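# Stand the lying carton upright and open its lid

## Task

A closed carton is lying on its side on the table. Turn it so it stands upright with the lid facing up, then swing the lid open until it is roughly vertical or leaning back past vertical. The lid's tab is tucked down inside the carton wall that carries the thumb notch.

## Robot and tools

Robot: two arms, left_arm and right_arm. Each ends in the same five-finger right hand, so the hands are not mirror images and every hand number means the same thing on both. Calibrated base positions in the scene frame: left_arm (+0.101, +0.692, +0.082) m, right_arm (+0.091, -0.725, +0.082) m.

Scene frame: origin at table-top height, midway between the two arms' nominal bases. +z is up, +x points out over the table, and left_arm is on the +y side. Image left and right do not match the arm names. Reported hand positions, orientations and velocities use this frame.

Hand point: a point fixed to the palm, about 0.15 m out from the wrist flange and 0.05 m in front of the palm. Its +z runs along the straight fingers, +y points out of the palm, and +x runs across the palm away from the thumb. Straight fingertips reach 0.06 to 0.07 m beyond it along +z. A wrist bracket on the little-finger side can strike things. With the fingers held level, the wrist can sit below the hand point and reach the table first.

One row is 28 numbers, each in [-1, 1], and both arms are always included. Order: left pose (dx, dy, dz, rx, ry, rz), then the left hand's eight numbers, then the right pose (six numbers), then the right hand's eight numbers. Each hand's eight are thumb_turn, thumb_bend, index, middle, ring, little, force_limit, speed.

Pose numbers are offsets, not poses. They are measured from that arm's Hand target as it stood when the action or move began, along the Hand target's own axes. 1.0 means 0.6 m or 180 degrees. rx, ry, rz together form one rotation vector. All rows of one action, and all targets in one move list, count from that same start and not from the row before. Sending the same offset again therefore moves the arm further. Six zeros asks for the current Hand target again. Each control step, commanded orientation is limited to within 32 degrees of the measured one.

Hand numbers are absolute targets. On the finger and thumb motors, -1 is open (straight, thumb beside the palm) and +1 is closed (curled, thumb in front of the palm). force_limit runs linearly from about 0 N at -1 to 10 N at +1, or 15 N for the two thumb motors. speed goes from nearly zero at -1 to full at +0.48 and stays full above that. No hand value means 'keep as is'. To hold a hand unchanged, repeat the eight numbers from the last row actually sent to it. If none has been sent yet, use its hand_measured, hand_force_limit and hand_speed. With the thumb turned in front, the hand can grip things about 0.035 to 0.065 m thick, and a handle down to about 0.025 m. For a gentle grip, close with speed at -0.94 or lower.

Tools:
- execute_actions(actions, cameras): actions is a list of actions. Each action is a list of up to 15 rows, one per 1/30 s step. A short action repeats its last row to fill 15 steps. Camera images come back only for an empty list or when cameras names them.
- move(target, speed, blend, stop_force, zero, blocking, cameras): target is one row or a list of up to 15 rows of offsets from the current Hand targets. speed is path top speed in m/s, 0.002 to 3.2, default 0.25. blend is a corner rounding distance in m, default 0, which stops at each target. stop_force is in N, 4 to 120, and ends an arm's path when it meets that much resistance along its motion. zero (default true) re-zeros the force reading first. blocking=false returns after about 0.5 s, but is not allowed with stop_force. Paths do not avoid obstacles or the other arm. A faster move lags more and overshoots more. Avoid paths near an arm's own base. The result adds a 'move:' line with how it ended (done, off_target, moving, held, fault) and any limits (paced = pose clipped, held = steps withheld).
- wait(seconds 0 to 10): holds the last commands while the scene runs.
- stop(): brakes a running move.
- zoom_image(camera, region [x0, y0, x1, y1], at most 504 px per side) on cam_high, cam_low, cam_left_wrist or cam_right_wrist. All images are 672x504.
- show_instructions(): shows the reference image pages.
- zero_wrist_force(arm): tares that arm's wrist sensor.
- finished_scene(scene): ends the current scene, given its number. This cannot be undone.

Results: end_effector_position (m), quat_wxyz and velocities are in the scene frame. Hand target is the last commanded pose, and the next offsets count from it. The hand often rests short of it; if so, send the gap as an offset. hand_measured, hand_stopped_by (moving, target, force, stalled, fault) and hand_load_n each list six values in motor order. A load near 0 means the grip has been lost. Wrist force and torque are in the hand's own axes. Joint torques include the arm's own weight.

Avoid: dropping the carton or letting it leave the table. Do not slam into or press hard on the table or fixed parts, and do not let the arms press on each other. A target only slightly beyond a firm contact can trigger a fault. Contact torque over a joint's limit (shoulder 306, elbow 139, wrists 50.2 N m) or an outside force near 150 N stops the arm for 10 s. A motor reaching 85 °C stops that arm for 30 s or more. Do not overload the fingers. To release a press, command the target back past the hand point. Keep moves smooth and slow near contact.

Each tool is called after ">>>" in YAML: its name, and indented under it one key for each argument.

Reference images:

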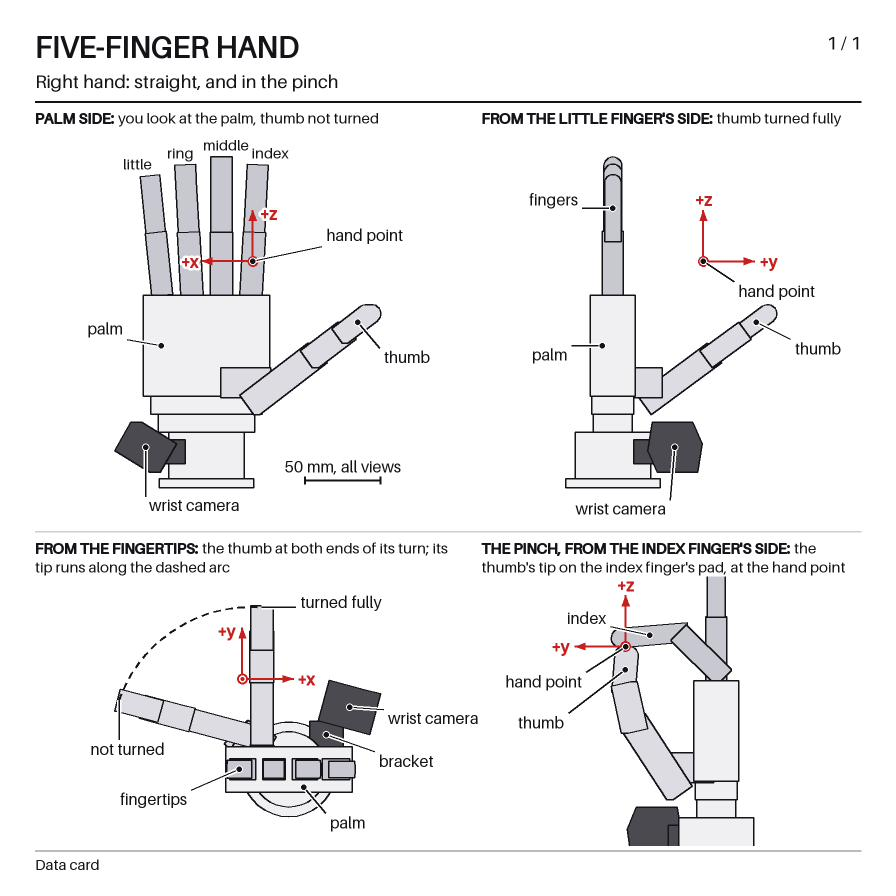

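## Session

>>> execute_actions:
  actions: []
  cameras: ["all"]

Scene clock: 0.00 s.
left_arm: end_effector_position=(-0.0046, +1.1494, +0.7813) hand_measured=(-1.000, -1.000, -1.000, -1.000, -1.000, -1.000) hand_load_n=(+0.0, +0.0, +0.0, +0.0, +0.0, +0.0) hand_stopped_by=(target, target, target, target, target, target) hand_force_limit=0.00 hand_speed=-0.80 end_effector_quat_wxyz=(+0.071, -0.676, +0.732, -0.038) | right_arm: end_effector_position=(+0.1448, -1.2325, +0.7010) hand_measured=(-1.000, -1.000, -1.000, -1.000, -1.000, -1.000) hand_load_n=(+0.0, +0.0, +0.0, +0.0, +0.0, +0.0) hand_stopped_by=(target, target, target, target, target, target) hand_force_limit=0.00 hand_speed=-0.80 end_effector_quat_wxyz=(+0.023, +0.795, +0.606, +0.000)
Joint positions: left_arm=[1.318 -1.632 1.3 1.831 1.715 -1.706] | right_arm=[-1.954 -1.615 1.453 1.71 1.531 -1.706]
Joint velocities: within noise
Joint torques (N m): no reading
Motor temperatures (°C): left_arm=[31 28 28 34 38 31] | right_arm=[29 28 30 37 37 31]
Wrist force (N): no reading
Wrist torque (N m): no reading
Wrist force, peak (N): no reading
Hand target: left_arm -0.0046, +1.1494, +0.7813; -0.071, +0.676, -0.732, +0.038 | right_arm +0.1448, -1.2325, +0.7010; +0.023, +0.795, +0.606, +0.000

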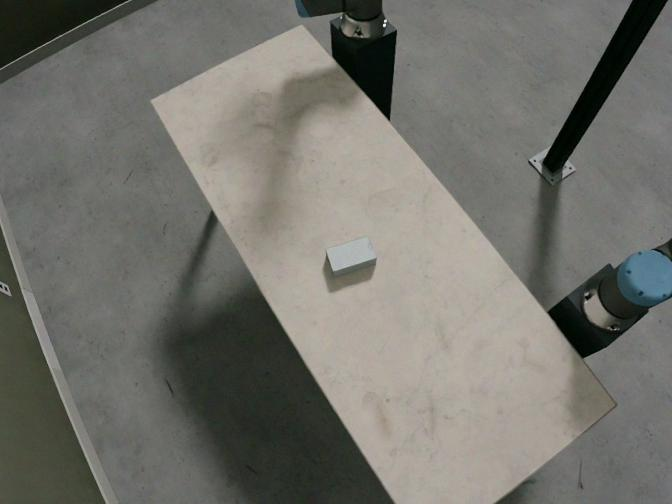

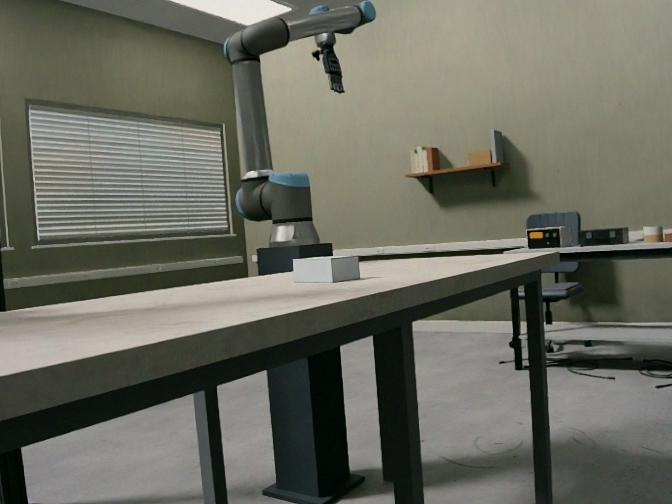

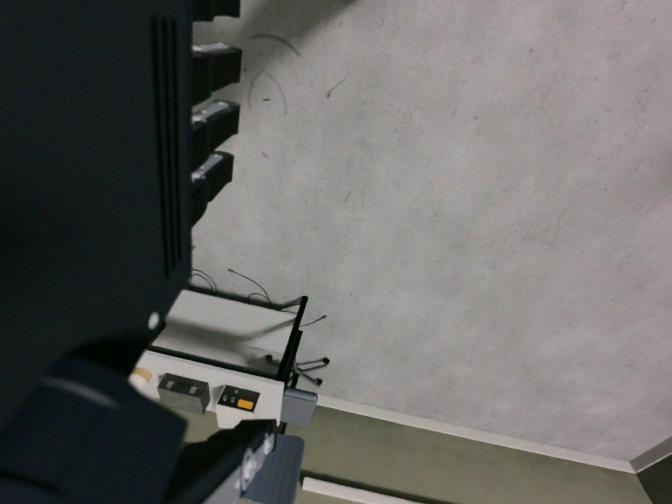

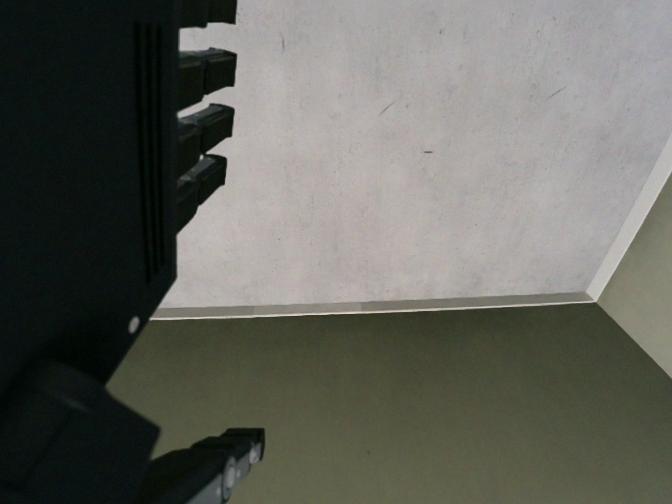

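>>> zoom_image:
  camera: "cam_high"
  region: [300, 210, 400, 310]

>>> zoom_image:
  camera: "cam_low"
  region: [270, 230, 390, 310]

Scaled by 5.040 from the camera's 672x504 image, which has a finer 960x720 frame.

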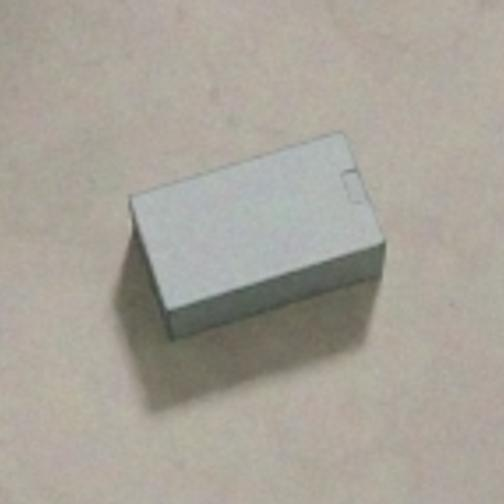

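Scaled by 4.200 from the camera's 672x504 image, which has a finer 960x720 frame.

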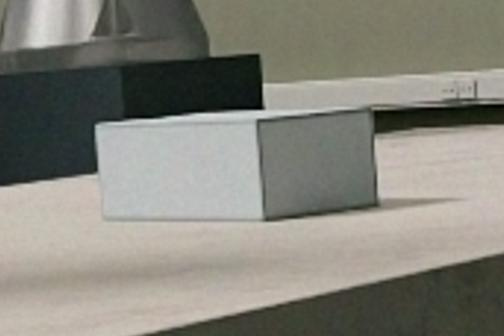

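>>> move:
  target: [0.1242,-0.7138,0.4067,0,0,0,1,-1,-1,1,1,1,0,-0.3,0.7807,0.3897,0.3258,0,0,0,1,-1,-0.65,-0.65,-1,-1,-0.3,-0.3]
  speed: 0.5

Scene clock: 371.57 s.
left_arm: end_effector_position=(+0.4497, +1.0498, +0.6018) hand_measured=(+1.000, -1.000, -1.000, +1.000, +1.000, +1.000) hand_load_n=(+0.0, +0.0, +0.0, +0.0, +0.0, +0.0) hand_stopped_by=(target, target, target, target, target, target) hand_force_limit=0.00 hand_speed=-0.30 end_effector_quat_wxyz=(+0.071, -0.676, +0.732, -0.038) | right_arm: end_effector_position=(+0.4999, -0.8503, +0.5009) hand_measured=(+1.000, -1.000, -0.650, -0.650, -1.000, -1.000) hand_load_n=(+0.0, +0.0, +0.0, +0.0, +0.0, +0.0) hand_stopped_by=(target, target, target, target, target, target) hand_force_limit=-0.30 hand_speed=-0.30 end_effector_quat_wxyz=(+0.023, +0.795, +0.606, +0.000)
Joint positions: left_arm=[0.293 -1.582 1.554 1.439 1.584 -2.728] | right_arm=[-0.683 -1.787 1.948 1.365 1.581 -0.435]
Joint torques (N m): left_arm=[-7.38 -22.48 -49.2 -0.28 -3.08 -1.45] | right_arm=[13.04 -8.1 -46.89 7.32 2.26 2.81]
Wrist force (N): left_arm=[0.3 -0.8 -0.4] | right_arm=[0.1 0.0 -0.5]
Wrist torque (N m): left_arm=[-0.12 -0.13 0.15] | right_arm=[0.06 -0.03 -0.08]
Wrist force, peak (N): left_arm=[1.0 -2.3 0.7] | right_arm=[-1.7 -1.3 -0.9]
Hand target: left_arm +0.4497, +1.0498, +0.6018; -0.071, +0.676, -0.732, +0.038 | right_arm +0.4999, -0.8503, +0.5008; +0.023, +0.795, +0.606, +0.000
Off the commanded pose: left_arm 0.000 m, 0 deg | right_arm 0.000 m, 0 deg.
move: done

>>> move:
  target: [0.9127,-0.2917,0.4207,0,0,0,1,-1,-1,1,1,1,0,-0.3,0.9645,0.0015,0.3398,0.0548,0.3528,-0.0696,1,-1,-0.65,-0.65,-1,-1,-0.3,-0.3]
  speed: 0.5
  cameras: ["cam_right_wrist"]

Scene clock: 385.53 s.
left_arm: end_effector_position=(+0.6203, +0.5002, +0.3507) hand_measured=(+1.000, -1.000, -1.000, +1.000, +1.000, +1.000) hand_load_n=(+0.0, +0.0, +0.0, +0.0, +0.5, +0.0) hand_stopped_by=(target, target, target, target, target, target) hand_force_limit=0.00 hand_speed=-0.30 end_effector_quat_wxyz=(+0.071, -0.676, +0.732, -0.038) | right_arm: end_effector_position=(+0.6602, -0.3005, +0.2806) hand_measured=(+1.000, -1.000, -0.650, -0.650, -1.000, -1.000) hand_load_n=(+0.0, +0.0, +0.0, +0.0, +0.0, +0.0) hand_stopped_by=(target, target, target, target, target, target) hand_force_limit=-0.30 hand_speed=-0.30 end_effector_quat_wxyz=(-0.363, +0.608, +0.604, +0.365)
Joint positions: left_arm=[-0.765 -1.32 1.723 1.077 1.437 -3.778] | right_arm=[0.078 -1.207 1.954 0.706 0.493 0.135]
Joint torques (N m): left_arm=[-8.17 -40.2 -45.13 -0.2 -3.34 -1.32] | right_arm=[12.23 -63.88 -36.87 0.7 0.31 1.39]
Wrist force (N): left_arm=[-0.1 -0.5 -0.5] | right_arm=[2.2 0.2 0.0]
Wrist torque (N m): left_arm=[-0.09 -0.11 0.15] | right_arm=[-0.01 -0.33 0.04]
Wrist force, peak (N): left_arm=[2.0 -1.4 0.8] | right_arm=[1.6 0.6 2.2]
Hand target: left_arm +0.6203, +0.5002, +0.3507; -0.071, +0.676, -0.732, +0.038 | right_arm +0.6602, -0.3005, +0.2806; -0.363, +0.608, +0.604, +0.365
Off the commanded pose: left_arm 0.000 m, 0 deg | right_arm 0.000 m, 0 deg.
move: done
Images, in order (width x height): cam_right_wrist 672x504.

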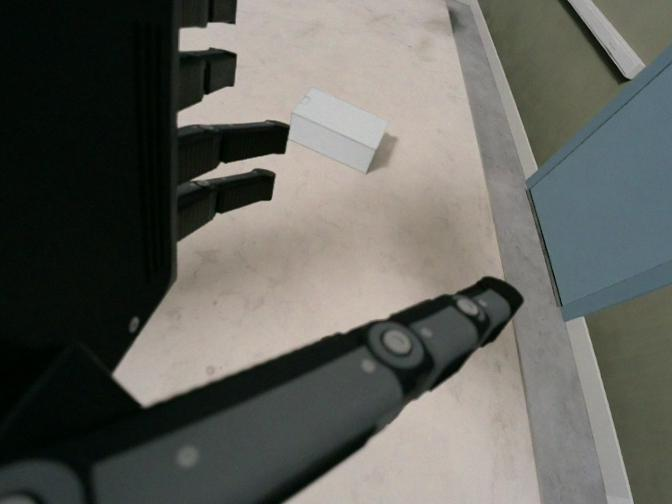

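>>> move:
  target: [0,0,0,0,0,0,1,-1,-1,1,1,1,0,-0.3,0.0057,0.0322,0.2238,0,0,0,1,-1,-0.65,-0.65,-1,-1,-0.3,-0.3]
  speed: 0.3
  cameras: ["cam_right_wrist"]

>>> zoom_image:
  camera: "cam_right_wrist"
  region: [220, 40, 460, 220]

Scene clock: 400.57 s.
left_arm: end_effector_position=(+0.6203, +0.5002, +0.3507) hand_measured=(+1.000, -1.000, -1.000, +1.000, +1.000, +1.000) hand_load_n=(+0.0, +0.0, +0.0, +0.0, +0.0, +0.0) hand_stopped_by=(target, target, target, target, target, target) hand_force_limit=0.00 hand_speed=-0.30 end_effector_quat_wxyz=(+0.071, -0.676, +0.732, -0.038) | right_arm: end_effector_position=(+0.6802, -0.1805, +0.2205) hand_measured=(+1.000, -1.000, -0.650, -0.650, -1.000, -1.000) hand_load_n=(+0.5, +0.0, +0.0, +0.0, +0.0, +0.0) hand_stopped_by=(target, target, target, target, target, target) hand_force_limit=-0.30 hand_speed=-0.30 end_effector_quat_wxyz=(-0.363, +0.608, +0.604, +0.365)
Joint positions: left_arm=[-0.765 -1.32 1.723 1.077 1.437 -3.778] | right_arm=[0.286 -1.103 1.837 0.371 0.554 0.535]
Joint torques (N m): left_arm=[-6.68 -41.44 -45.3 -0.32 -3.42 -1.46] | right_arm=[11.68 -56.45 -37.31 0.27 0.9 1.97]
Wrist force (N): left_arm=[-0.5 -0.2 -0.1] | right_arm=[1.9 -0.4 -0.4]
Wrist torque (N m): left_arm=[-0.05 -0.06 0.14] | right_arm=[-0.10 -0.31 -0.02]
Wrist force, peak (N): left_arm=[-0.9 -0.6 -0.4] | right_arm=[2.5 -0.8 -2.0]
Hand target: left_arm +0.6203, +0.5002, +0.3507; -0.071, +0.676, -0.732, +0.038 | right_arm +0.6802, -0.1804, +0.2205; -0.363, +0.608, +0.604, +0.365
Off the commanded pose: left_arm 0.000 m, 0 deg | right_arm 0.000 m, 0 deg.
move: done
Images, in order (width x height): cam_right_wrist 672x504.

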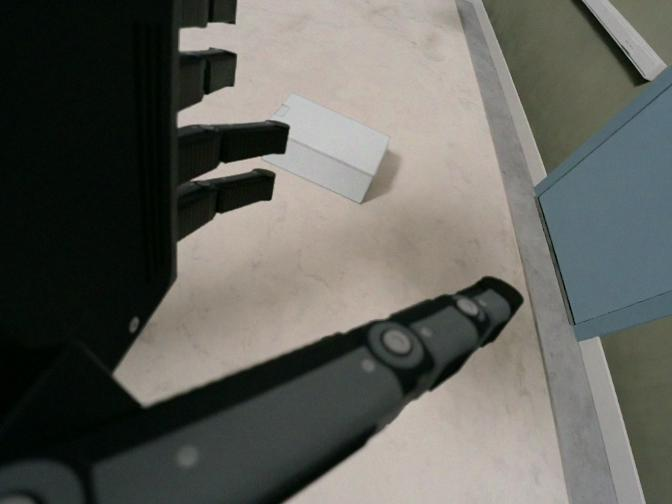

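Scaled by 2.100 from the camera's 672x504 image, which has a finer 960x720 frame.

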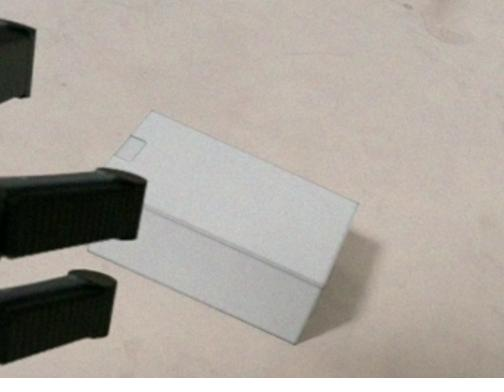

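>>> move:
  target: [0,0,0,0,0,0,1,-1,-1,1,1,1,0,-0.3,0.0495,0.0175,0.482,-0.082,0.02,0.5367,1,-1,-0.8,-0.8,-1,-1,-0.3,-0.3]
  speed: 0.35
  cameras: ["cam_right_wrist","cam_left_wrist"]

Scene clock: 455.10 s.
left_arm: end_effector_position=(+0.6203, +0.5002, +0.3507) hand_measured=(+1.000, -1.000, -1.000, +1.000, +1.000, +1.000) hand_load_n=(+0.0, +0.0, +0.0, +0.0, +0.5, +0.0) hand_stopped_by=(target, target, target, target, target, target) hand_force_limit=0.00 hand_speed=-0.30 end_effector_quat_wxyz=(+0.071, -0.676, +0.732, -0.038) | right_arm: end_effector_position=(+0.6924, +0.0887, +0.1108) hand_measured=(+1.000, -1.000, -0.800, -0.800, -1.000, -1.000) hand_load_n=(+0.0, +0.0, +0.0, +0.0, +0.0, +0.0) hand_stopped_by=(target, target, target, target, target, target) hand_force_limit=-0.30 hand_speed=-0.30 end_effector_quat_wxyz=(-0.458, +0.881, -0.107, +0.055)
Joint positions: left_arm=[-0.765 -1.32 1.723 1.077 1.437 -3.778] | right_arm=[0.636 -0.785 1.327 0.207 1.004 2.68]
Joint torques (N m): left_arm=[-7.44 -40.8 -45.04 0.21 -3.17 -1.43] | right_arm=[9.98 -80.93 -43 4.93 1.88 2.98]
Wrist force (N): left_arm=[-0.4 -0.3 -0.2] | right_arm=[-0.1 -1.1 0.7]
Wrist torque (N m): left_arm=[-0.06 -0.08 0.14] | right_arm=[-0.13 -0.12 -0.23]
Wrist force, peak (N): left_arm=[-0.8 -0.6 -0.5] | right_arm=[2.6 -0.3 -0.3]
Hand target: left_arm +0.6203, +0.5002, +0.3507; -0.071, +0.676, -0.732, +0.038 | right_arm +0.6924, +0.0887, +0.1108; -0.458, +0.881, -0.107, +0.055
Off the commanded pose: left_arm 0.000 m, 0 deg | right_arm 0.000 m, 0 deg.
move: done
Images, in order (width x height): cam_left_wrist 672x504, cam_right_wrist 672x504.

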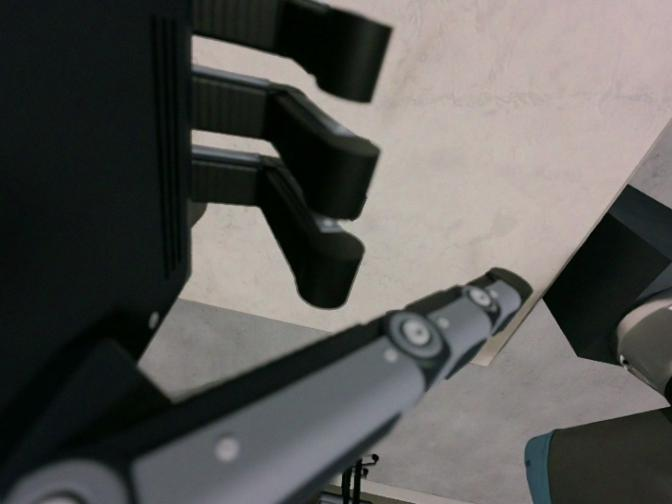

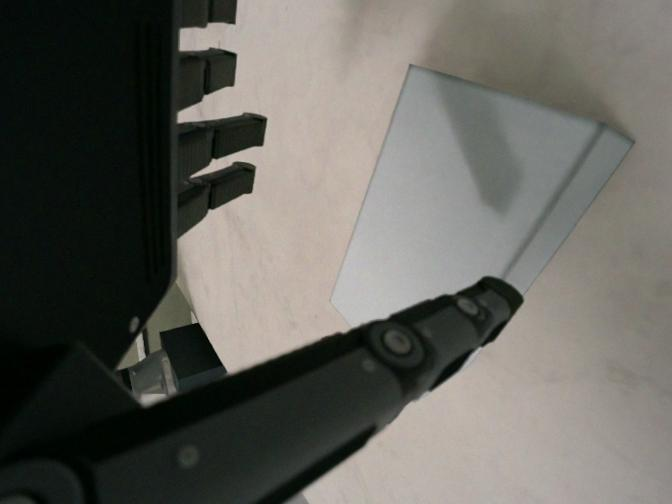

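>>> move:
  target: [0,0,0,0,0,0,1,-1,-1,1,1,1,0,-0.3,0,0.1003,0.0602,0,0,0,1,-1,-0.8,-0.8,-1,-1,-0.3,-0.3]
  speed: 0.08
  stop_force: 5
  cameras: ["cam_right_wrist"]

Scene clock: 475.20 s.
left_arm: end_effector_position=(+0.6203, +0.5002, +0.3507) hand_measured=(+1.000, -1.000, -1.000, +1.000, +1.000, +1.000) hand_load_n=(+0.0, -0.5, +0.0, +0.0, +0.0, +0.0) hand_stopped_by=(target, target, target, target, target, target) hand_force_limit=0.00 hand_speed=-0.30 end_effector_quat_wxyz=(+0.071, -0.676, +0.732, -0.038) | right_arm: end_effector_position=(+0.6911, +0.0839, +0.0408) hand_measured=(+1.000, -1.000, -0.800, -0.800, -1.000, -1.000) hand_load_n=(+0.0, +0.0, +0.0, +0.0, +0.0, +0.0) hand_stopped_by=(target, target, target, target, target, target) hand_force_limit=-0.30 hand_speed=-0.30 end_effector_quat_wxyz=(-0.458, +0.881, -0.107, +0.055)
Joint positions: left_arm=[-0.765 -1.32 1.723 1.077 1.437 -3.778] | right_arm=[0.632 -0.726 1.36 0.116 1.002 2.677]
Joint torques (N m): left_arm=[-8.38 -39.23 -45.11 0.42 -3.23 -1.25] | right_arm=[-16.19 -82.45 -25.03 -1.89 -3.05 -2.07]
Wrist force (N): left_arm=[-0.4 0.0 -0.4] | right_arm=[-0.7 -1.6 0.8]
Wrist torque (N m): left_arm=[-0.01 -0.07 0.16] | right_arm=[-0.23 -0.03 -0.15]
Wrist force, peak (N): left_arm=[-0.6 -0.8 -0.7] | right_arm=[0.1 -2.1 0.0]
Hand target: left_arm +0.6203, +0.5002, +0.3507; -0.071, +0.676, -0.732, +0.038 | right_arm +0.6911, +0.0839, +0.0408; -0.458, +0.881, -0.107, +0.055
Off the commanded pose: left_arm 0.000 m, 0 deg | right_arm 0.000 m, 0 deg.
move: done
Images, in order (width x height): cam_right_wrist 672x504.

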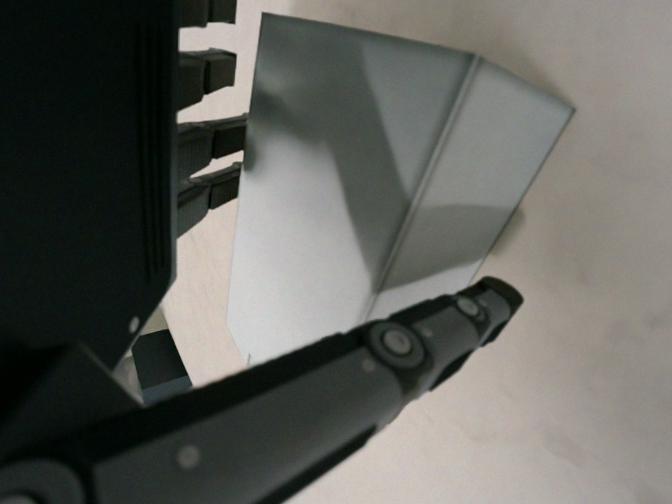

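>>> move:
  target:
    - [0,0,0,0,0,0,1,-1,-1,1,1,1,0,-0.3,0,0,0,0,0,0,1,-1,-0.45,-0.45,-1,-1,-0.3,-0.5]
    - [0,0,0,0,0,0,1,-1,-1,1,1,1,0,-0.3,0,0,0,0,0,0,1,-0.3,-0.45,-0.45,-1,-1,0.3,-0.85]
    - [0,0,0,0,0,0,1,-1,-1,1,1,1,0,-0.3,0,0,0,0,0,0,1,-0.3,-0.45,-0.1,-1,-1,0.0,-0.9]
  cameras: ["cam_right_wrist"]

Scene clock: 485.57 s.
left_arm: end_effector_position=(+0.6203, +0.5002, +0.3507) hand_measured=(+1.000, -1.000, -1.000, +1.000, +1.000, +1.000) hand_load_n=(+0.0, +0.0, +0.0, +0.0, +0.0, +0.0) hand_stopped_by=(target, target, target, target, target, target) hand_force_limit=0.00 hand_speed=-0.30 end_effector_quat_wxyz=(+0.071, -0.676, +0.732, -0.038) | right_arm: end_effector_position=(+0.6911, +0.0839, +0.0408) hand_measured=(+1.000, -0.936, -0.450, -0.434, -1.000, -1.000) hand_load_n=(+2.5, +13.5, +0.0, +6.0, +0.0, +0.0) hand_stopped_by=(target, force, target, force, target, target) hand_force_limit=0.00 hand_speed=-0.90 end_effector_quat_wxyz=(-0.458, +0.881, -0.107, +0.055)
Joint positions: left_arm=[-0.765 -1.32 1.723 1.077 1.437 -3.778] | right_arm=[0.632 -0.726 1.36 0.116 1.002 2.677]
Joint torques (N m): left_arm=[-6.62 -40.43 -45.19 0.56 -3.06 -1.44] | right_arm=[-13.61 -85.04 -29.17 0.8 -2.15 0.2]
Wrist force (N): left_arm=[-0.3 -0.2 -0.3] | right_arm=[-0.1 -1.3 0.5]
Wrist torque (N m): left_arm=[-0.04 -0.08 0.15] | right_arm=[-0.17 -0.11 -0.11]
Wrist force, peak (N): left_arm=[-0.6 -0.8 -0.5] | right_arm=[-0.3 -2.2 0.3]
Hand target: left_arm +0.6203, +0.5002, +0.3507; -0.071, +0.676, -0.732, +0.038 | right_arm +0.6911, +0.0839, +0.0408; -0.458, +0.881, -0.107, +0.055
Off the commanded pose: left_arm 0.000 m, 0 deg | right_arm 0.000 m, 0 deg.
move: done
Images, in order (width x height): cam_right_wrist 672x504.

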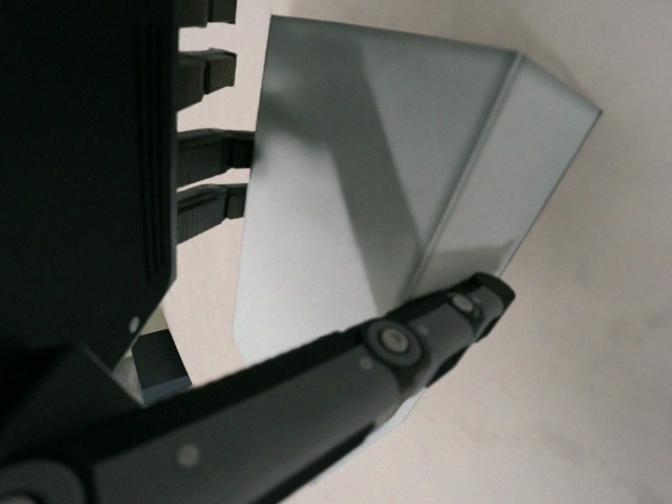

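>>> move:
  target: [0.6097,-0.0378,0.0588,-0.0587,0.1754,0.039,1,-1,-1,1,1,1,0,-0.3,0,0,0,0,0,0,1,-0.3,-0.2,-0.1,-1,-1,0.0,-0.9]
  speed: 0.3
  cameras: ["cam_left_wrist","cam_high"]

>>> zoom_image:
  camera: "cam_left_wrist"
  region: [240, 140, 480, 320]

Scene clock: 532.00 s.
left_arm: end_effector_position=(+0.6207, +0.1355, +0.3002) hand_measured=(+1.000, -1.000, -1.000, +1.000, +1.000, +1.000) hand_load_n=(+0.0, +0.0, +0.0, +0.0, +0.0, +0.0) hand_stopped_by=(target, target, target, target, target, target) hand_force_limit=0.00 hand_speed=-0.30 end_effector_quat_wxyz=(-0.190, -0.599, +0.764, -0.149) | right_arm: end_effector_position=(+0.6911, +0.0839, +0.0408) hand_measured=(+1.000, -0.938, -0.424, -0.434, -1.000, -1.000) hand_load_n=(+0.0, +15.5, +5.5, +3.0, +0.0, +0.0) hand_stopped_by=(target, force, force, force, target, target) hand_force_limit=0.00 hand_speed=-0.90 end_effector_quat_wxyz=(-0.458, +0.881, -0.107, +0.055)
Joint positions: left_arm=[-0.942 -1.015 1.364 0.907 1.951 -3.86] | right_arm=[0.632 -0.726 1.36 0.116 1.002 2.677]
Joint torques (N m): left_arm=[-7.03 -61.72 -46.74 -0.74 2.98 -1.48] | right_arm=[-13.65 -86.43 -40.92 2.28 1.39 -0.11]
Wrist force (N): left_arm=[-0.2 0.4 0.0] | right_arm=[-0.2 -1.7 0.5]
Wrist torque (N m): left_arm=[0.15 -0.07 0.11] | right_arm=[-0.21 -0.11 -0.11]
Wrist force, peak (N): left_arm=[-1.8 -0.1 -0.5] | right_arm=[-0.3 -1.9 0.8]
Hand target: left_arm +0.6207, +0.1354, +0.3002; -0.190, -0.599, +0.764, -0.149 | right_arm +0.6911, +0.0839, +0.0408; -0.458, +0.881, -0.107, +0.055
Off the commanded pose: left_arm 0.000 m, 0 deg | right_arm 0.000 m, 0 deg.
move: done
Images, in order (width x height): cam_high 672x504, cam_left_wrist 672x504.

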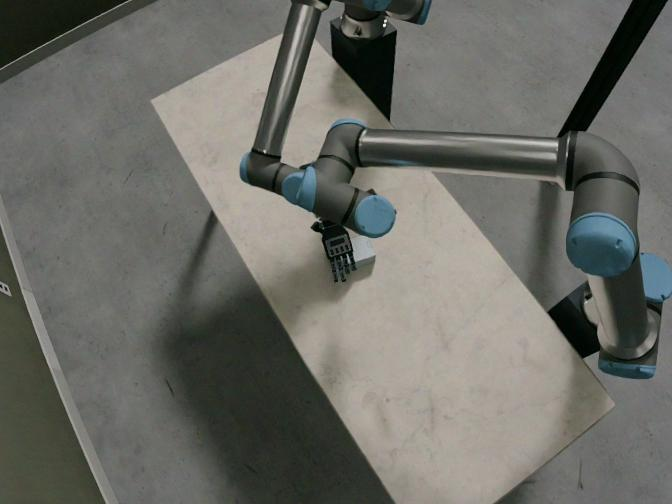

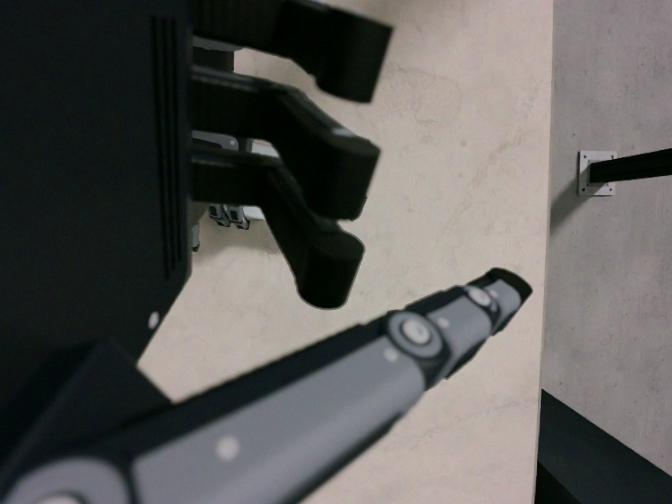

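Scaled by 2.100 from the camera's 672x504 image, which has a finer 960x720 frame.

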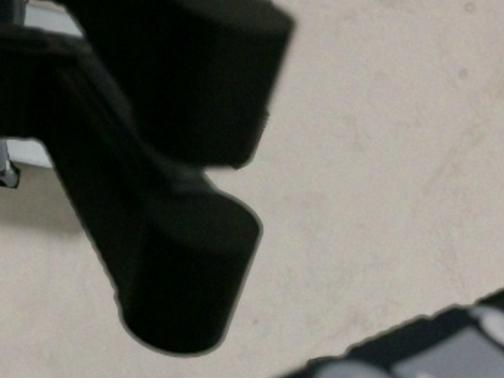

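>>> move:
  target: [0,0,0,0,0,0,1,-1,-1,-1,-1,-1,0,0.3,0,0,0,0,0,0,1,-0.3,-0.2,-0.1,-1,-1,0.0,-0.9]
  cameras: ["cam_left_wrist"]

>>> zoom_image:
  camera: "cam_left_wrist"
  region: [180, 100, 380, 260]

Scene clock: 544.03 s.
left_arm: end_effector_position=(+0.6207, +0.1354, +0.3002) hand_measured=(+1.000, -1.000, -1.000, -1.000, -1.000, -1.000) hand_load_n=(+0.0, +0.0, +0.0, +0.0, +0.0, +0.0) hand_stopped_by=(target, target, target, target, target, target) hand_force_limit=0.00 hand_speed=0.30 end_effector_quat_wxyz=(-0.190, -0.599, +0.764, -0.149) | right_arm: end_effector_position=(+0.6911, +0.0839, +0.0408) hand_measured=(+1.000, -0.938, -0.424, -0.434, -1.000, -1.000) hand_load_n=(+0.0, +15.5, +5.5, +3.0, +0.0, +0.0) hand_stopped_by=(target, force, force, force, target, target) hand_force_limit=0.00 hand_speed=-0.90 end_effector_quat_wxyz=(-0.458, +0.881, -0.107, +0.055)
Joint positions: left_arm=[-0.942 -1.015 1.364 0.907 1.951 -3.86] | right_arm=[0.632 -0.726 1.36 0.116 1.002 2.677]
Joint torques (N m): left_arm=[-5.43 -63.37 -44.59 0.85 2.82 -1.29] | right_arm=[-4.13 -88.74 -41.21 2.45 1.22 -0.09]
Wrist force (N): left_arm=[-0.1 0.5 0.2] | right_arm=[0.0 -1.7 0.6]
Wrist torque (N m): left_arm=[0.13 -0.10 0.11] | right_arm=[-0.22 -0.13 -0.10]
Wrist force, peak (N): left_arm=[-0.3 1.2 0.2] | right_arm=[-0.4 -2.1 0.3]
Hand target: left_arm +0.6207, +0.1354, +0.3002; -0.190, -0.599, +0.764, -0.149 | right_arm +0.6911, +0.0839, +0.0408; -0.458, +0.881, -0.107, +0.055
Off the commanded pose: left_arm 0.000 m, 0 deg | right_arm 0.000 m, 0 deg.
move: done
Images, in order (width x height): cam_left_wrist 672x504.

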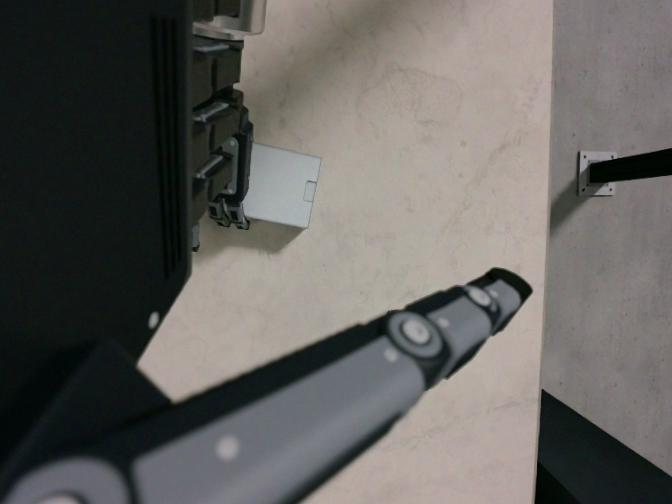

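Scaled by 2.520 from the camera's 672x504 image, which has a finer 960x720 frame.

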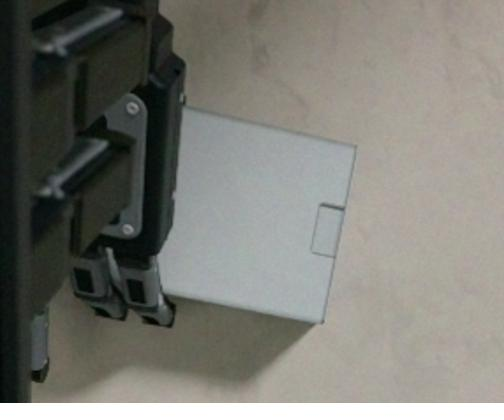

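>>> move:
  target:
    - [-0.0902,0.0927,0.0,0,0,0,1,-1,-1,-1,-1,-1,0,0.3,0,0,0,0,0,0,1,-0.3,-0.2,-0.1,-1,-1,0.0,-0.9]
    - [-0.0902,0.0927,0.2442,0,0,0,1,-1,-1,-1,-1,-1,0,0.3,0,0,0,0,0,0,1,-0.3,-0.2,-0.1,-1,-1,0.0,-0.9]
  speed: [0.25,0.15]
  blend: [0.03,0]
  cameras: ["cam_left_wrist","cam_low"]

>>> zoom_image:
  camera: "cam_left_wrist"
  region: [170, 90, 370, 250]

Scene clock: 598.00 s.
left_arm: end_effector_position=(+0.5618, +0.1284, +0.1455) hand_measured=(+1.000, -1.000, -1.000, -1.000, -1.000, -1.000) hand_load_n=(+0.0, +0.0, +0.0, +0.0, +0.0, +0.0) hand_stopped_by=(target, target, target, target, target, target) hand_force_limit=0.00 hand_speed=0.30 end_effector_quat_wxyz=(-0.190, -0.599, +0.764, -0.149) | right_arm: end_effector_position=(+0.6911, +0.0839, +0.0408) hand_measured=(+1.000, -0.938, -0.424, -0.434, -1.000, -1.000) hand_load_n=(+0.0, +15.5, +5.5, +3.0, +0.0, +0.0) hand_stopped_by=(target, force, force, force, target, target) hand_force_limit=0.00 hand_speed=-0.90 end_effector_quat_wxyz=(-0.458, +0.881, -0.107, +0.055)
Joint positions: left_arm=[-1.013 -0.961 1.576 0.616 1.928 -3.932] | right_arm=[0.632 -0.726 1.36 0.116 1.002 2.677]
Joint torques (N m): left_arm=[-8.48 -60.1 -40.84 -0.79 -2.42 -1.22] | right_arm=[-3.91 -92.77 -41.95 2.47 0.98 0.34]
Wrist force (N): left_arm=[-1.1 0.4 -0.3] | right_arm=[-0.4 -1.5 0.3]
Wrist torque (N m): left_arm=[0.19 -0.06 0.10] | right_arm=[-0.16 -0.07 -0.11]
Wrist force, peak (N): left_arm=[-0.9 1.8 -1.0] | right_arm=[-0.6 -2.0 0.6]
Hand target: left_arm +0.5618, +0.1284, +0.1454; -0.190, -0.599, +0.764, -0.149 | right_arm +0.6911, +0.0839, +0.0408; -0.458, +0.881, -0.107, +0.055
Off the commanded pose: left_arm 0.000 m, 0 deg | right_arm 0.000 m, 0 deg.
move: done
Images, in order (width x height): cam_low 672x504, cam_left_wrist 672x504.

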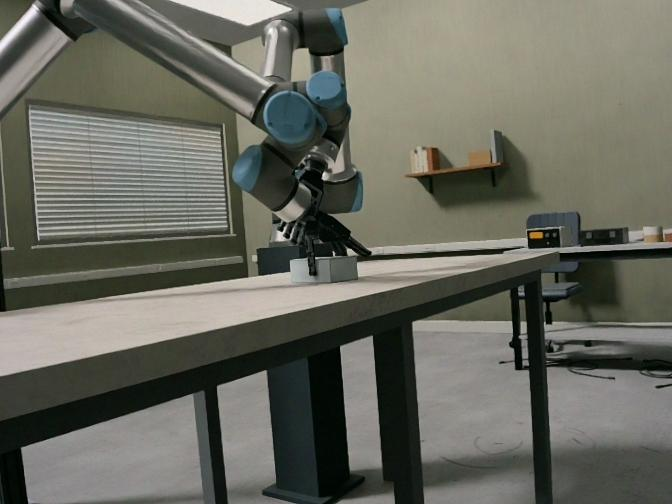

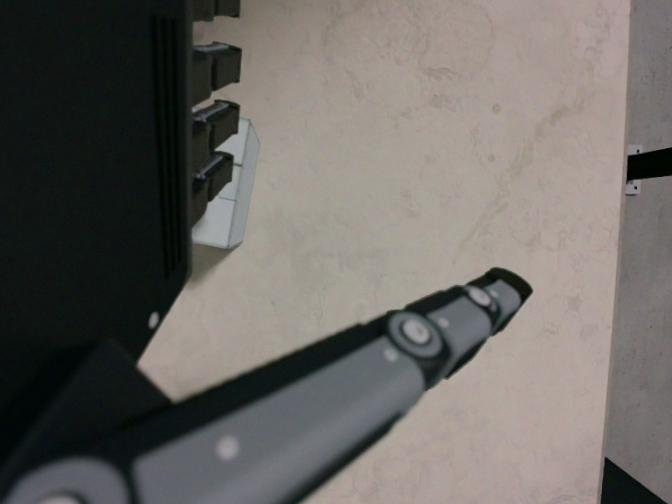

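Scaled by 2.520 from the camera's 672x504 image, which has a finer 960x720 frame.

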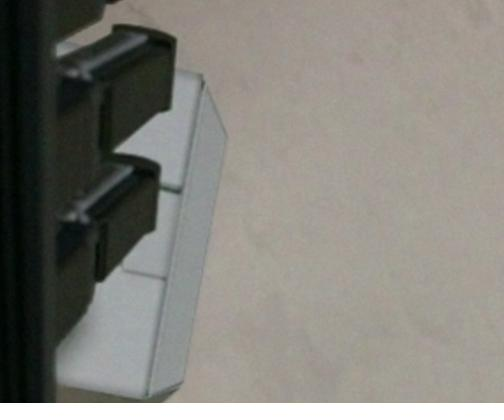

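>>> move:
  target: [-0.005,-0.0067,-0.0025,0,0,0,1,-1,-1,1,1,1,0,0.3,0,0,0,0,0,0,1,-0.3,-0.2,-0.1,-1,-1,0.0,-0.9]
  speed: 0.1

>>> move:
  target: [-0.0352,0,0.0662,0,0,0,1,-1,-1,1,1,1,0,0.3,0,0,0,0,0,0,1,-0.3,-0.2,-0.1,-1,-1,0.0,-0.9]
  speed: 0.02
  stop_force: 4
  cameras: ["cam_left_wrist","cam_low","cam_right_wrist"]

>>> zoom_image:
  camera: "cam_low"
  region: [240, 170, 400, 300]

Scene clock: 661.60 s.
left_arm: end_effector_position=(+0.5665, +0.1306, +0.1453) hand_measured=(+1.000, -1.000, -1.000, +1.000, +1.000, +1.000) hand_load_n=(+0.0, +0.0, +0.0, +0.0, +0.0, +0.0) hand_stopped_by=(target, target, target, target, target, target) hand_force_limit=0.00 hand_speed=0.30 end_effector_quat_wxyz=(-0.190, -0.599, +0.764, -0.149) | right_arm: end_effector_position=(+0.6911, +0.0839, +0.0408) hand_measured=(+1.000, -0.938, -0.424, -0.434, -1.000, -1.000) hand_load_n=(+0.0, +15.5, +5.5, +3.0, +0.0, +0.0) hand_stopped_by=(target, force, force, force, target, target) hand_force_limit=0.00 hand_speed=-0.90 end_effector_quat_wxyz=(-0.458, +0.881, -0.107, +0.055)
Joint positions: left_arm=[-1.006 -0.958 1.571 0.62 1.93 -3.925] | right_arm=[0.632 -0.726 1.36 0.116 1.002 2.677]
Joint torques (N m): left_arm=[13.59 -61.44 -41.33 5.51 3.52 2.06] | right_arm=[2.6 -93.95 -41.77 2.53 1.31 -0.07]
Wrist force (N): left_arm=[-0.5 0.5 -0.1] | right_arm=[0.2 -1.3 0.9]
Wrist torque (N m): left_arm=[0.20 -0.14 -0.11] | right_arm=[-0.17 -0.19 -0.07]
Wrist force, peak (N): left_arm=[-1.3 0.1 -0.2] | right_arm=[-0.1 -2.1 0.6]
Hand target: left_arm +0.5665, +0.1306, +0.1453; -0.190, -0.599, +0.764, -0.149 | right_arm +0.6911, +0.0839, +0.0408; -0.458, +0.881, -0.107, +0.055
Off the commanded pose: left_arm 0.000 m, 0 deg | right_arm 0.000 m, 0 deg.
move: done

Scene clock: 664.30 s.
left_arm: end_effector_position=(+0.5666, +0.1306, +0.1142) hand_measured=(+1.000, -1.000, -1.000, +1.000, +1.000, +1.000) hand_load_n=(+0.0, +0.0, -2.5, +0.0, +0.0, +0.0) hand_stopped_by=(target, target, target, target, target, target) hand_force_limit=0.00 hand_speed=0.30 end_effector_quat_wxyz=(-0.190, -0.599, +0.764, -0.149) | right_arm: end_effector_position=(+0.6911, +0.0839, +0.0408) hand_measured=(+1.000, -0.938, -0.424, -0.434, -1.000, -1.000) hand_load_n=(-0.5, +15.5, +5.5, +3.0, +0.0, +0.0) hand_stopped_by=(target, force, force, force, target, target) hand_force_limit=0.00 hand_speed=-0.90 end_effector_quat_wxyz=(-0.458, +0.881, -0.107, +0.055)
Joint positions: left_arm=[-1.006 -0.928 1.585 0.576 1.93 -3.925] | right_arm=[0.632 -0.726 1.36 0.116 1.002 2.677]
Joint torques (N m): left_arm=[12.35 -79.85 -39.81 4.9 -0.7 2.4] | right_arm=[3.75 -93.13 -41.67 2.03 1.22 -0.54]
Wrist force (N): left_arm=[1.0 1.9 -2.5] | right_arm=[1.6 -1.0 0.9]
Wrist torque (N m): left_arm=[0.20 -0.02 -0.06] | right_arm=[-0.12 -0.15 -0.07]
Wrist force, peak (N): left_arm=[2.9 2.6 -5.9] | right_arm=[1.8 -1.5 0.6]
Hand target: left_arm +0.5666, +0.1307, +0.1142; -0.190, -0.599, +0.764, -0.149 (not the last commanded pose) | right_arm +0.6911, +0.0839, +0.0408; -0.458, +0.881, -0.107, +0.055
Off the commanded pose: left_arm 0.014 m, 0 deg | right_arm 0.000 m, 0 deg.
move: contact (left_arm)
Images, in order (width x height): cam_low 672x504, cam_left_wrist 672x504, cam_right_wrist 672x504.

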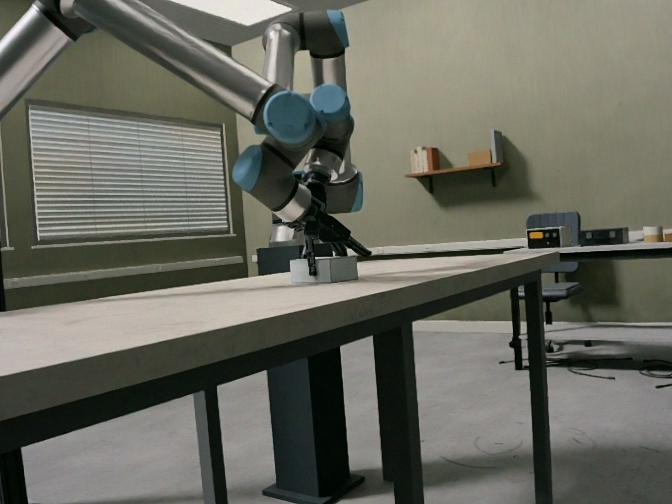

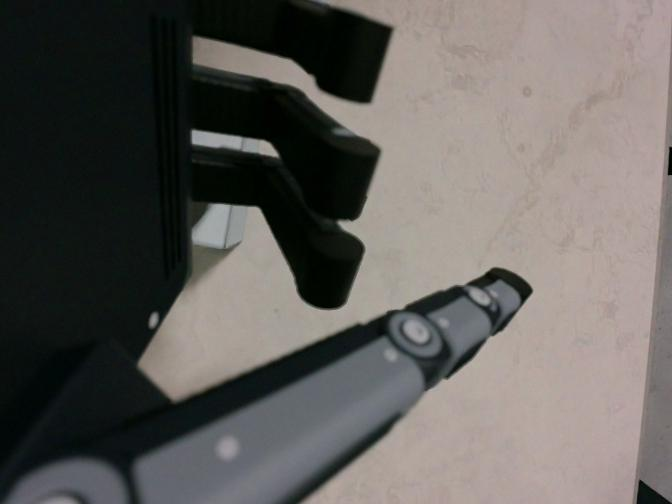

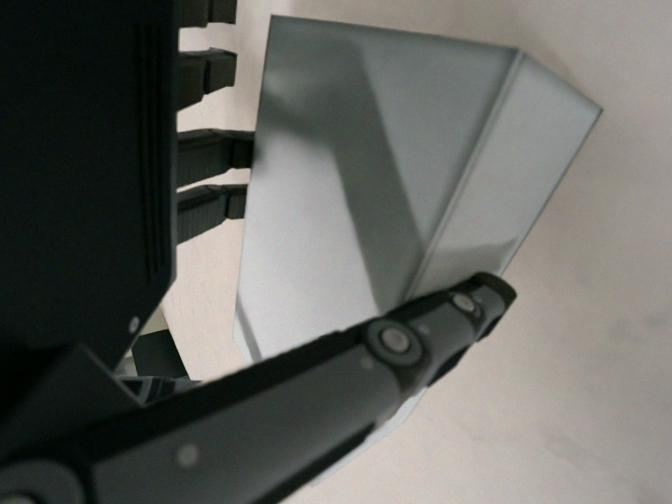

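Scaled by 3.150 from the camera's 672x504 image, which has a finer 960x720 frame.

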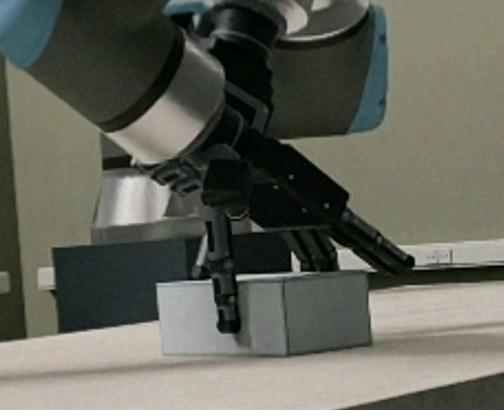

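>>> move:
  target:
    - [0.0031,0,-0.0059,0,0,0,1,-1,-1,1,1,1,0,0.3,0,0,0,0,0,0,1,-0.3,-0.2,-0.1,-1,-1,0.0,-0.9]
    - [0.0031,-0.005,-0.0059,0,0,0,1,-1,-1,1,1,1,0,0.3,0,0,0,0,0,0,1,-0.3,-0.2,-0.1,-1,-1,0.0,-0.9]
  speed: 0.04

>>> move:
  target: [-0.0094,0,0.0177,0,0,0,1,-1,-1,1,1,1,0,0.3,0,0,0,0,0,0,1,-0.3,-0.2,-0.1,-1,-1,0.0,-0.9]
  speed: 0.02
  stop_force: 10
  cameras: ["cam_low","cam_left_wrist"]

>>> zoom_image:
  camera: "cam_low"
  region: [240, 170, 400, 300]

Scene clock: 685.60 s.
left_arm: end_effector_position=(+0.5694, +0.1300, +0.1183) hand_measured=(+1.000, -1.000, -1.000, +1.000, +1.000, +1.000) hand_load_n=(+0.0, +0.0, +0.0, +0.0, +0.0, +0.0) hand_stopped_by=(target, target, target, target, target, target) hand_force_limit=0.00 hand_speed=0.30 end_effector_quat_wxyz=(-0.190, -0.599, +0.764, -0.149) | right_arm: end_effector_position=(+0.6911, +0.0839, +0.0408) hand_measured=(+1.000, -0.938, -0.424, -0.434, -1.000, -1.000) hand_load_n=(+0.0, +15.5, +5.5, +3.0, +0.0, +0.0) hand_stopped_by=(target, force, force, force, target, target) hand_force_limit=0.00 hand_speed=-0.90 end_effector_quat_wxyz=(-0.458, +0.881, -0.107, +0.055)
Joint positions: left_arm=[-1.003 -0.928 1.577 0.585 1.931 -3.922] | right_arm=[0.632 -0.726 1.36 0.116 1.002 2.677]
Joint torques (N m): left_arm=[12.29 -62.06 -40.23 5.84 3.29 1.84] | right_arm=[10.65 -103.42 -33.71 2.49 1.23 -0.56]
Wrist force (N): left_arm=[-0.6 0.2 0.4] | right_arm=[0.0 -1.5 0.4]
Wrist torque (N m): left_arm=[0.15 -0.13 -0.15] | right_arm=[-0.18 -0.13 -0.10]
Wrist force, peak (N): left_arm=[1.3 2.3 -2.7] | right_arm=[1.9 -1.9 1.1]
Hand target: left_arm +0.5695, +0.1300, +0.1182; -0.190, -0.599, +0.764, -0.149 | right_arm +0.6911, +0.0839, +0.0408; -0.458, +0.881, -0.107, +0.055
Off the commanded pose: left_arm 0.000 m, 0 deg | right_arm 0.000 m, 0 deg.
move: done

Scene clock: 686.93 s.
left_arm: end_effector_position=(+0.5695, +0.1299, +0.1150) hand_measured=(+1.000, -1.000, -1.000, +1.000, +1.000, +1.000) hand_load_n=(+0.0, +0.0, -0.5, +0.0, +0.0, +0.0) hand_stopped_by=(target, target, target, target, target, target) hand_force_limit=0.00 hand_speed=0.30 end_effector_quat_wxyz=(-0.190, -0.599, +0.764, -0.149) | right_arm: end_effector_position=(+0.6911, +0.0839, +0.0408) hand_measured=(+1.000, -0.938, -0.424, -0.434, -1.000, -1.000) hand_load_n=(-0.5, +16.0, +5.0, +3.0, +0.0, +0.0) hand_stopped_by=(target, force, force, force, target, target) hand_force_limit=0.00 hand_speed=-0.90 end_effector_quat_wxyz=(-0.458, +0.881, -0.107, +0.055)
Joint positions: left_arm=[-1.003 -0.925 1.578 0.581 1.931 -3.922] | right_arm=[0.632 -0.726 1.36 0.116 1.002 2.677]
Joint torques (N m): left_arm=[11.67 -74.25 -35.74 4.99 -0.92 2.23] | right_arm=[9.28 -99.76 -35.68 2.18 0.74 -0.42]
Wrist force (N): left_arm=[3.8 0.6 -9.3] | right_arm=[-1.0 -0.9 -0.6]
Wrist torque (N m): left_arm=[0.71 0.14 0.12] | right_arm=[-0.15 -0.18 -0.18]
Wrist force, peak (N): left_arm=[5.7 1.0 -14.2] | right_arm=[-1.9 -0.9 -1.0]
Hand target: left_arm +0.5695, +0.1299, +0.1150; -0.190, -0.599, +0.764, -0.149 (not the last commanded pose) | right_arm +0.6911, +0.0839, +0.0408; -0.458, +0.881, -0.107, +0.055
Off the commanded pose: left_arm 0.009 m, 0 deg | right_arm 0.000 m, 0 deg.
move: contact (left_arm)
Images, in order (width x height): cam_low 672x504, cam_left_wrist 672x504.

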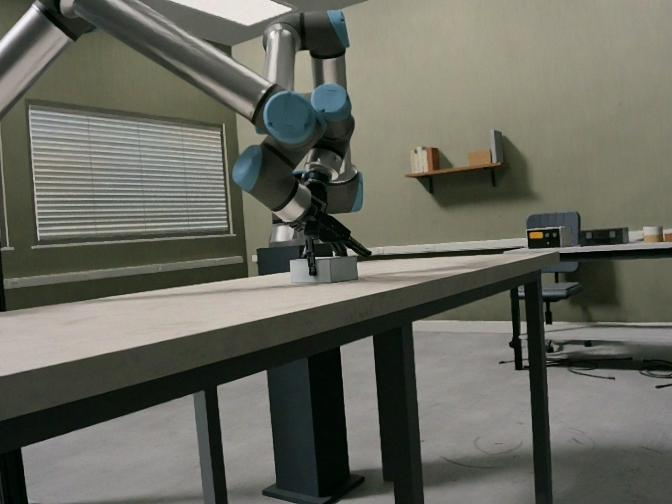

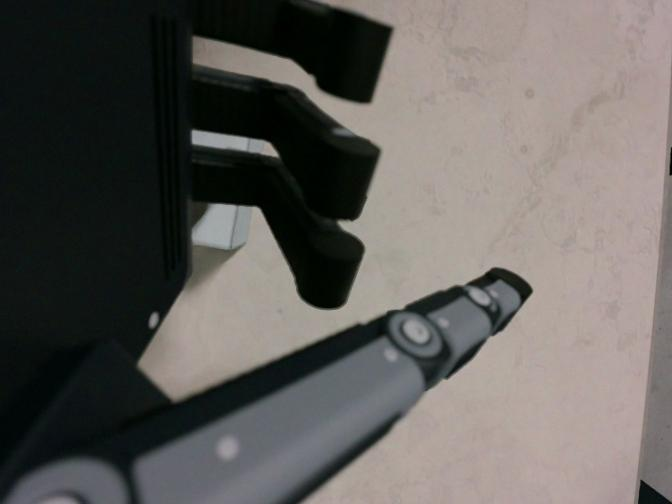

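Scaled by 3.150 from the camera's 672x504 image, which has a finer 960x720 frame.

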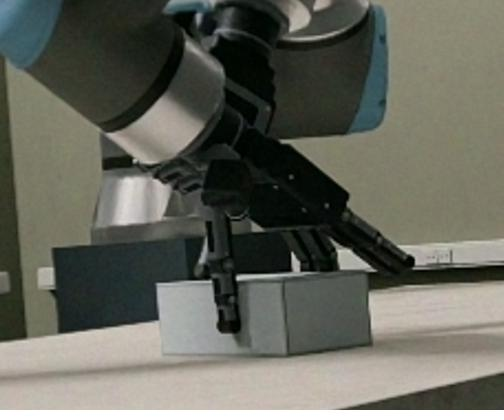

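>>> move:
  target:
    - [0.0031,0,-0.0059,0,0,0,1,-1,-1,1,1,1,0,0.3,0,0,0,0,0,0,1,-0.3,-0.2,-0.1,-1,-1,0.0,-0.9]
    - [0.0031,0.0075,-0.0059,0,0,0,1,-1,-1,1,1,1,0,0.3,0,0,0,0,0,0,1,-0.3,-0.2,-0.1,-1,-1,0.0,-0.9]
  speed: 0.04

>>> move:
  target: [-0.0094,0,0.0177,0,0,0,1,-1,-1,1,1,1,0,0.3,0,0,0,0,0,0,1,-0.3,-0.2,-0.1,-1,-1,0.0,-0.9]
  speed: 0.02
  stop_force: 10

Scene clock: 702.50 s.
left_arm: end_effector_position=(+0.5652, +0.1310, +0.1190) hand_measured=(+1.000, -1.000, -1.000, +1.000, +1.000, +1.000) hand_load_n=(+0.0, +0.0, +0.0, +0.0, +0.0, +0.0) hand_stopped_by=(target, target, target, target, target, target) hand_force_limit=0.00 hand_speed=0.30 end_effector_quat_wxyz=(-0.190, -0.599, +0.764, -0.149) | right_arm: end_effector_position=(+0.6911, +0.0839, +0.0408) hand_measured=(+1.000, -0.938, -0.424, -0.434, -1.000, -1.000) hand_load_n=(+0.0, +15.5, +5.5, +3.0, +0.0, +0.0) hand_stopped_by=(target, force, force, force, target, target) hand_force_limit=0.00 hand_speed=-0.90 end_effector_quat_wxyz=(-0.458, +0.881, -0.107, +0.055)
Joint positions: left_arm=[-1.007 -0.934 1.586 0.581 1.93 -3.926] | right_arm=[0.632 -0.726 1.36 0.116 1.002 2.677]
Joint torques (N m): left_arm=[-8.58 -83.93 -26.88 -1.16 -2.49 -1.14] | right_arm=[7.21 -100.71 -30 1.96 1.28 -1.3]
Wrist force (N): left_arm=[-0.7 -0.2 0.1] | right_arm=[-0.2 -1.4 0.4]
Wrist torque (N m): left_arm=[0.10 -0.11 0.10] | right_arm=[-0.17 -0.11 -0.10]
Wrist force, peak (N): left_arm=[4.0 0.9 -9.7] | right_arm=[-1.1 -1.5 -0.9]
Hand target: left_arm +0.5651, +0.1310, +0.1190; -0.190, -0.599, +0.764, -0.149 | right_arm +0.6911, +0.0839, +0.0408; -0.458, +0.881, -0.107, +0.055
Off the commanded pose: left_arm 0.000 m, 0 deg | right_arm 0.000 m, 0 deg.
move: done

Scene clock: 703.97 s.
left_arm: end_effector_position=(+0.5651, +0.1310, +0.1070) hand_measured=(+1.000, -1.000, -1.000, +1.000, +1.000, +1.000) hand_load_n=(+0.0, +0.0, -5.0, +0.5, +0.0, +0.0) hand_stopped_by=(target, target, target, target, target, target) hand_force_limit=0.00 hand_speed=0.30 end_effector_quat_wxyz=(-0.190, -0.599, +0.764, -0.149) | right_arm: end_effector_position=(+0.6911, +0.0839, +0.0408) hand_measured=(+1.000, -0.938, -0.424, -0.434, -1.000, -1.000) hand_load_n=(-2.0, +15.5, +4.5, +3.5, +0.0, +0.0) hand_stopped_by=(target, force, force, force, target, target) hand_force_limit=0.00 hand_speed=-0.90 end_effector_quat_wxyz=(-0.458, +0.881, -0.107, +0.055)
Joint positions: left_arm=[-1.007 -0.922 1.591 0.564 1.93 -3.926] | right_arm=[0.632 -0.726 1.36 0.116 1.002 2.677]
Joint torques (N m): left_arm=[-1.8 -59.54 -26.47 -1.98 -2.29 -1.18] | right_arm=[6.3 -103.47 -30.31 2.62 0.64 -1.06]
Wrist force (N): left_arm=[1.4 4.0 -3.3] | right_arm=[3.9 -0.9 0.5]
Wrist torque (N m): left_arm=[0.12 -0.05 0.20] | right_arm=[-0.11 -0.19 -0.05]
Wrist force, peak (N): left_arm=[2.6 1.4 -6.0] | right_arm=[4.0 -1.1 0.9]
Hand target: left_arm +0.5651, +0.1310, +0.1070; -0.190, -0.599, +0.764, -0.149 | right_arm +0.6911, +0.0839, +0.0408; -0.458, +0.881, -0.107, +0.055
Off the commanded pose: left_arm 0.000 m, 0 deg | right_arm 0.000 m, 0 deg.
move: done


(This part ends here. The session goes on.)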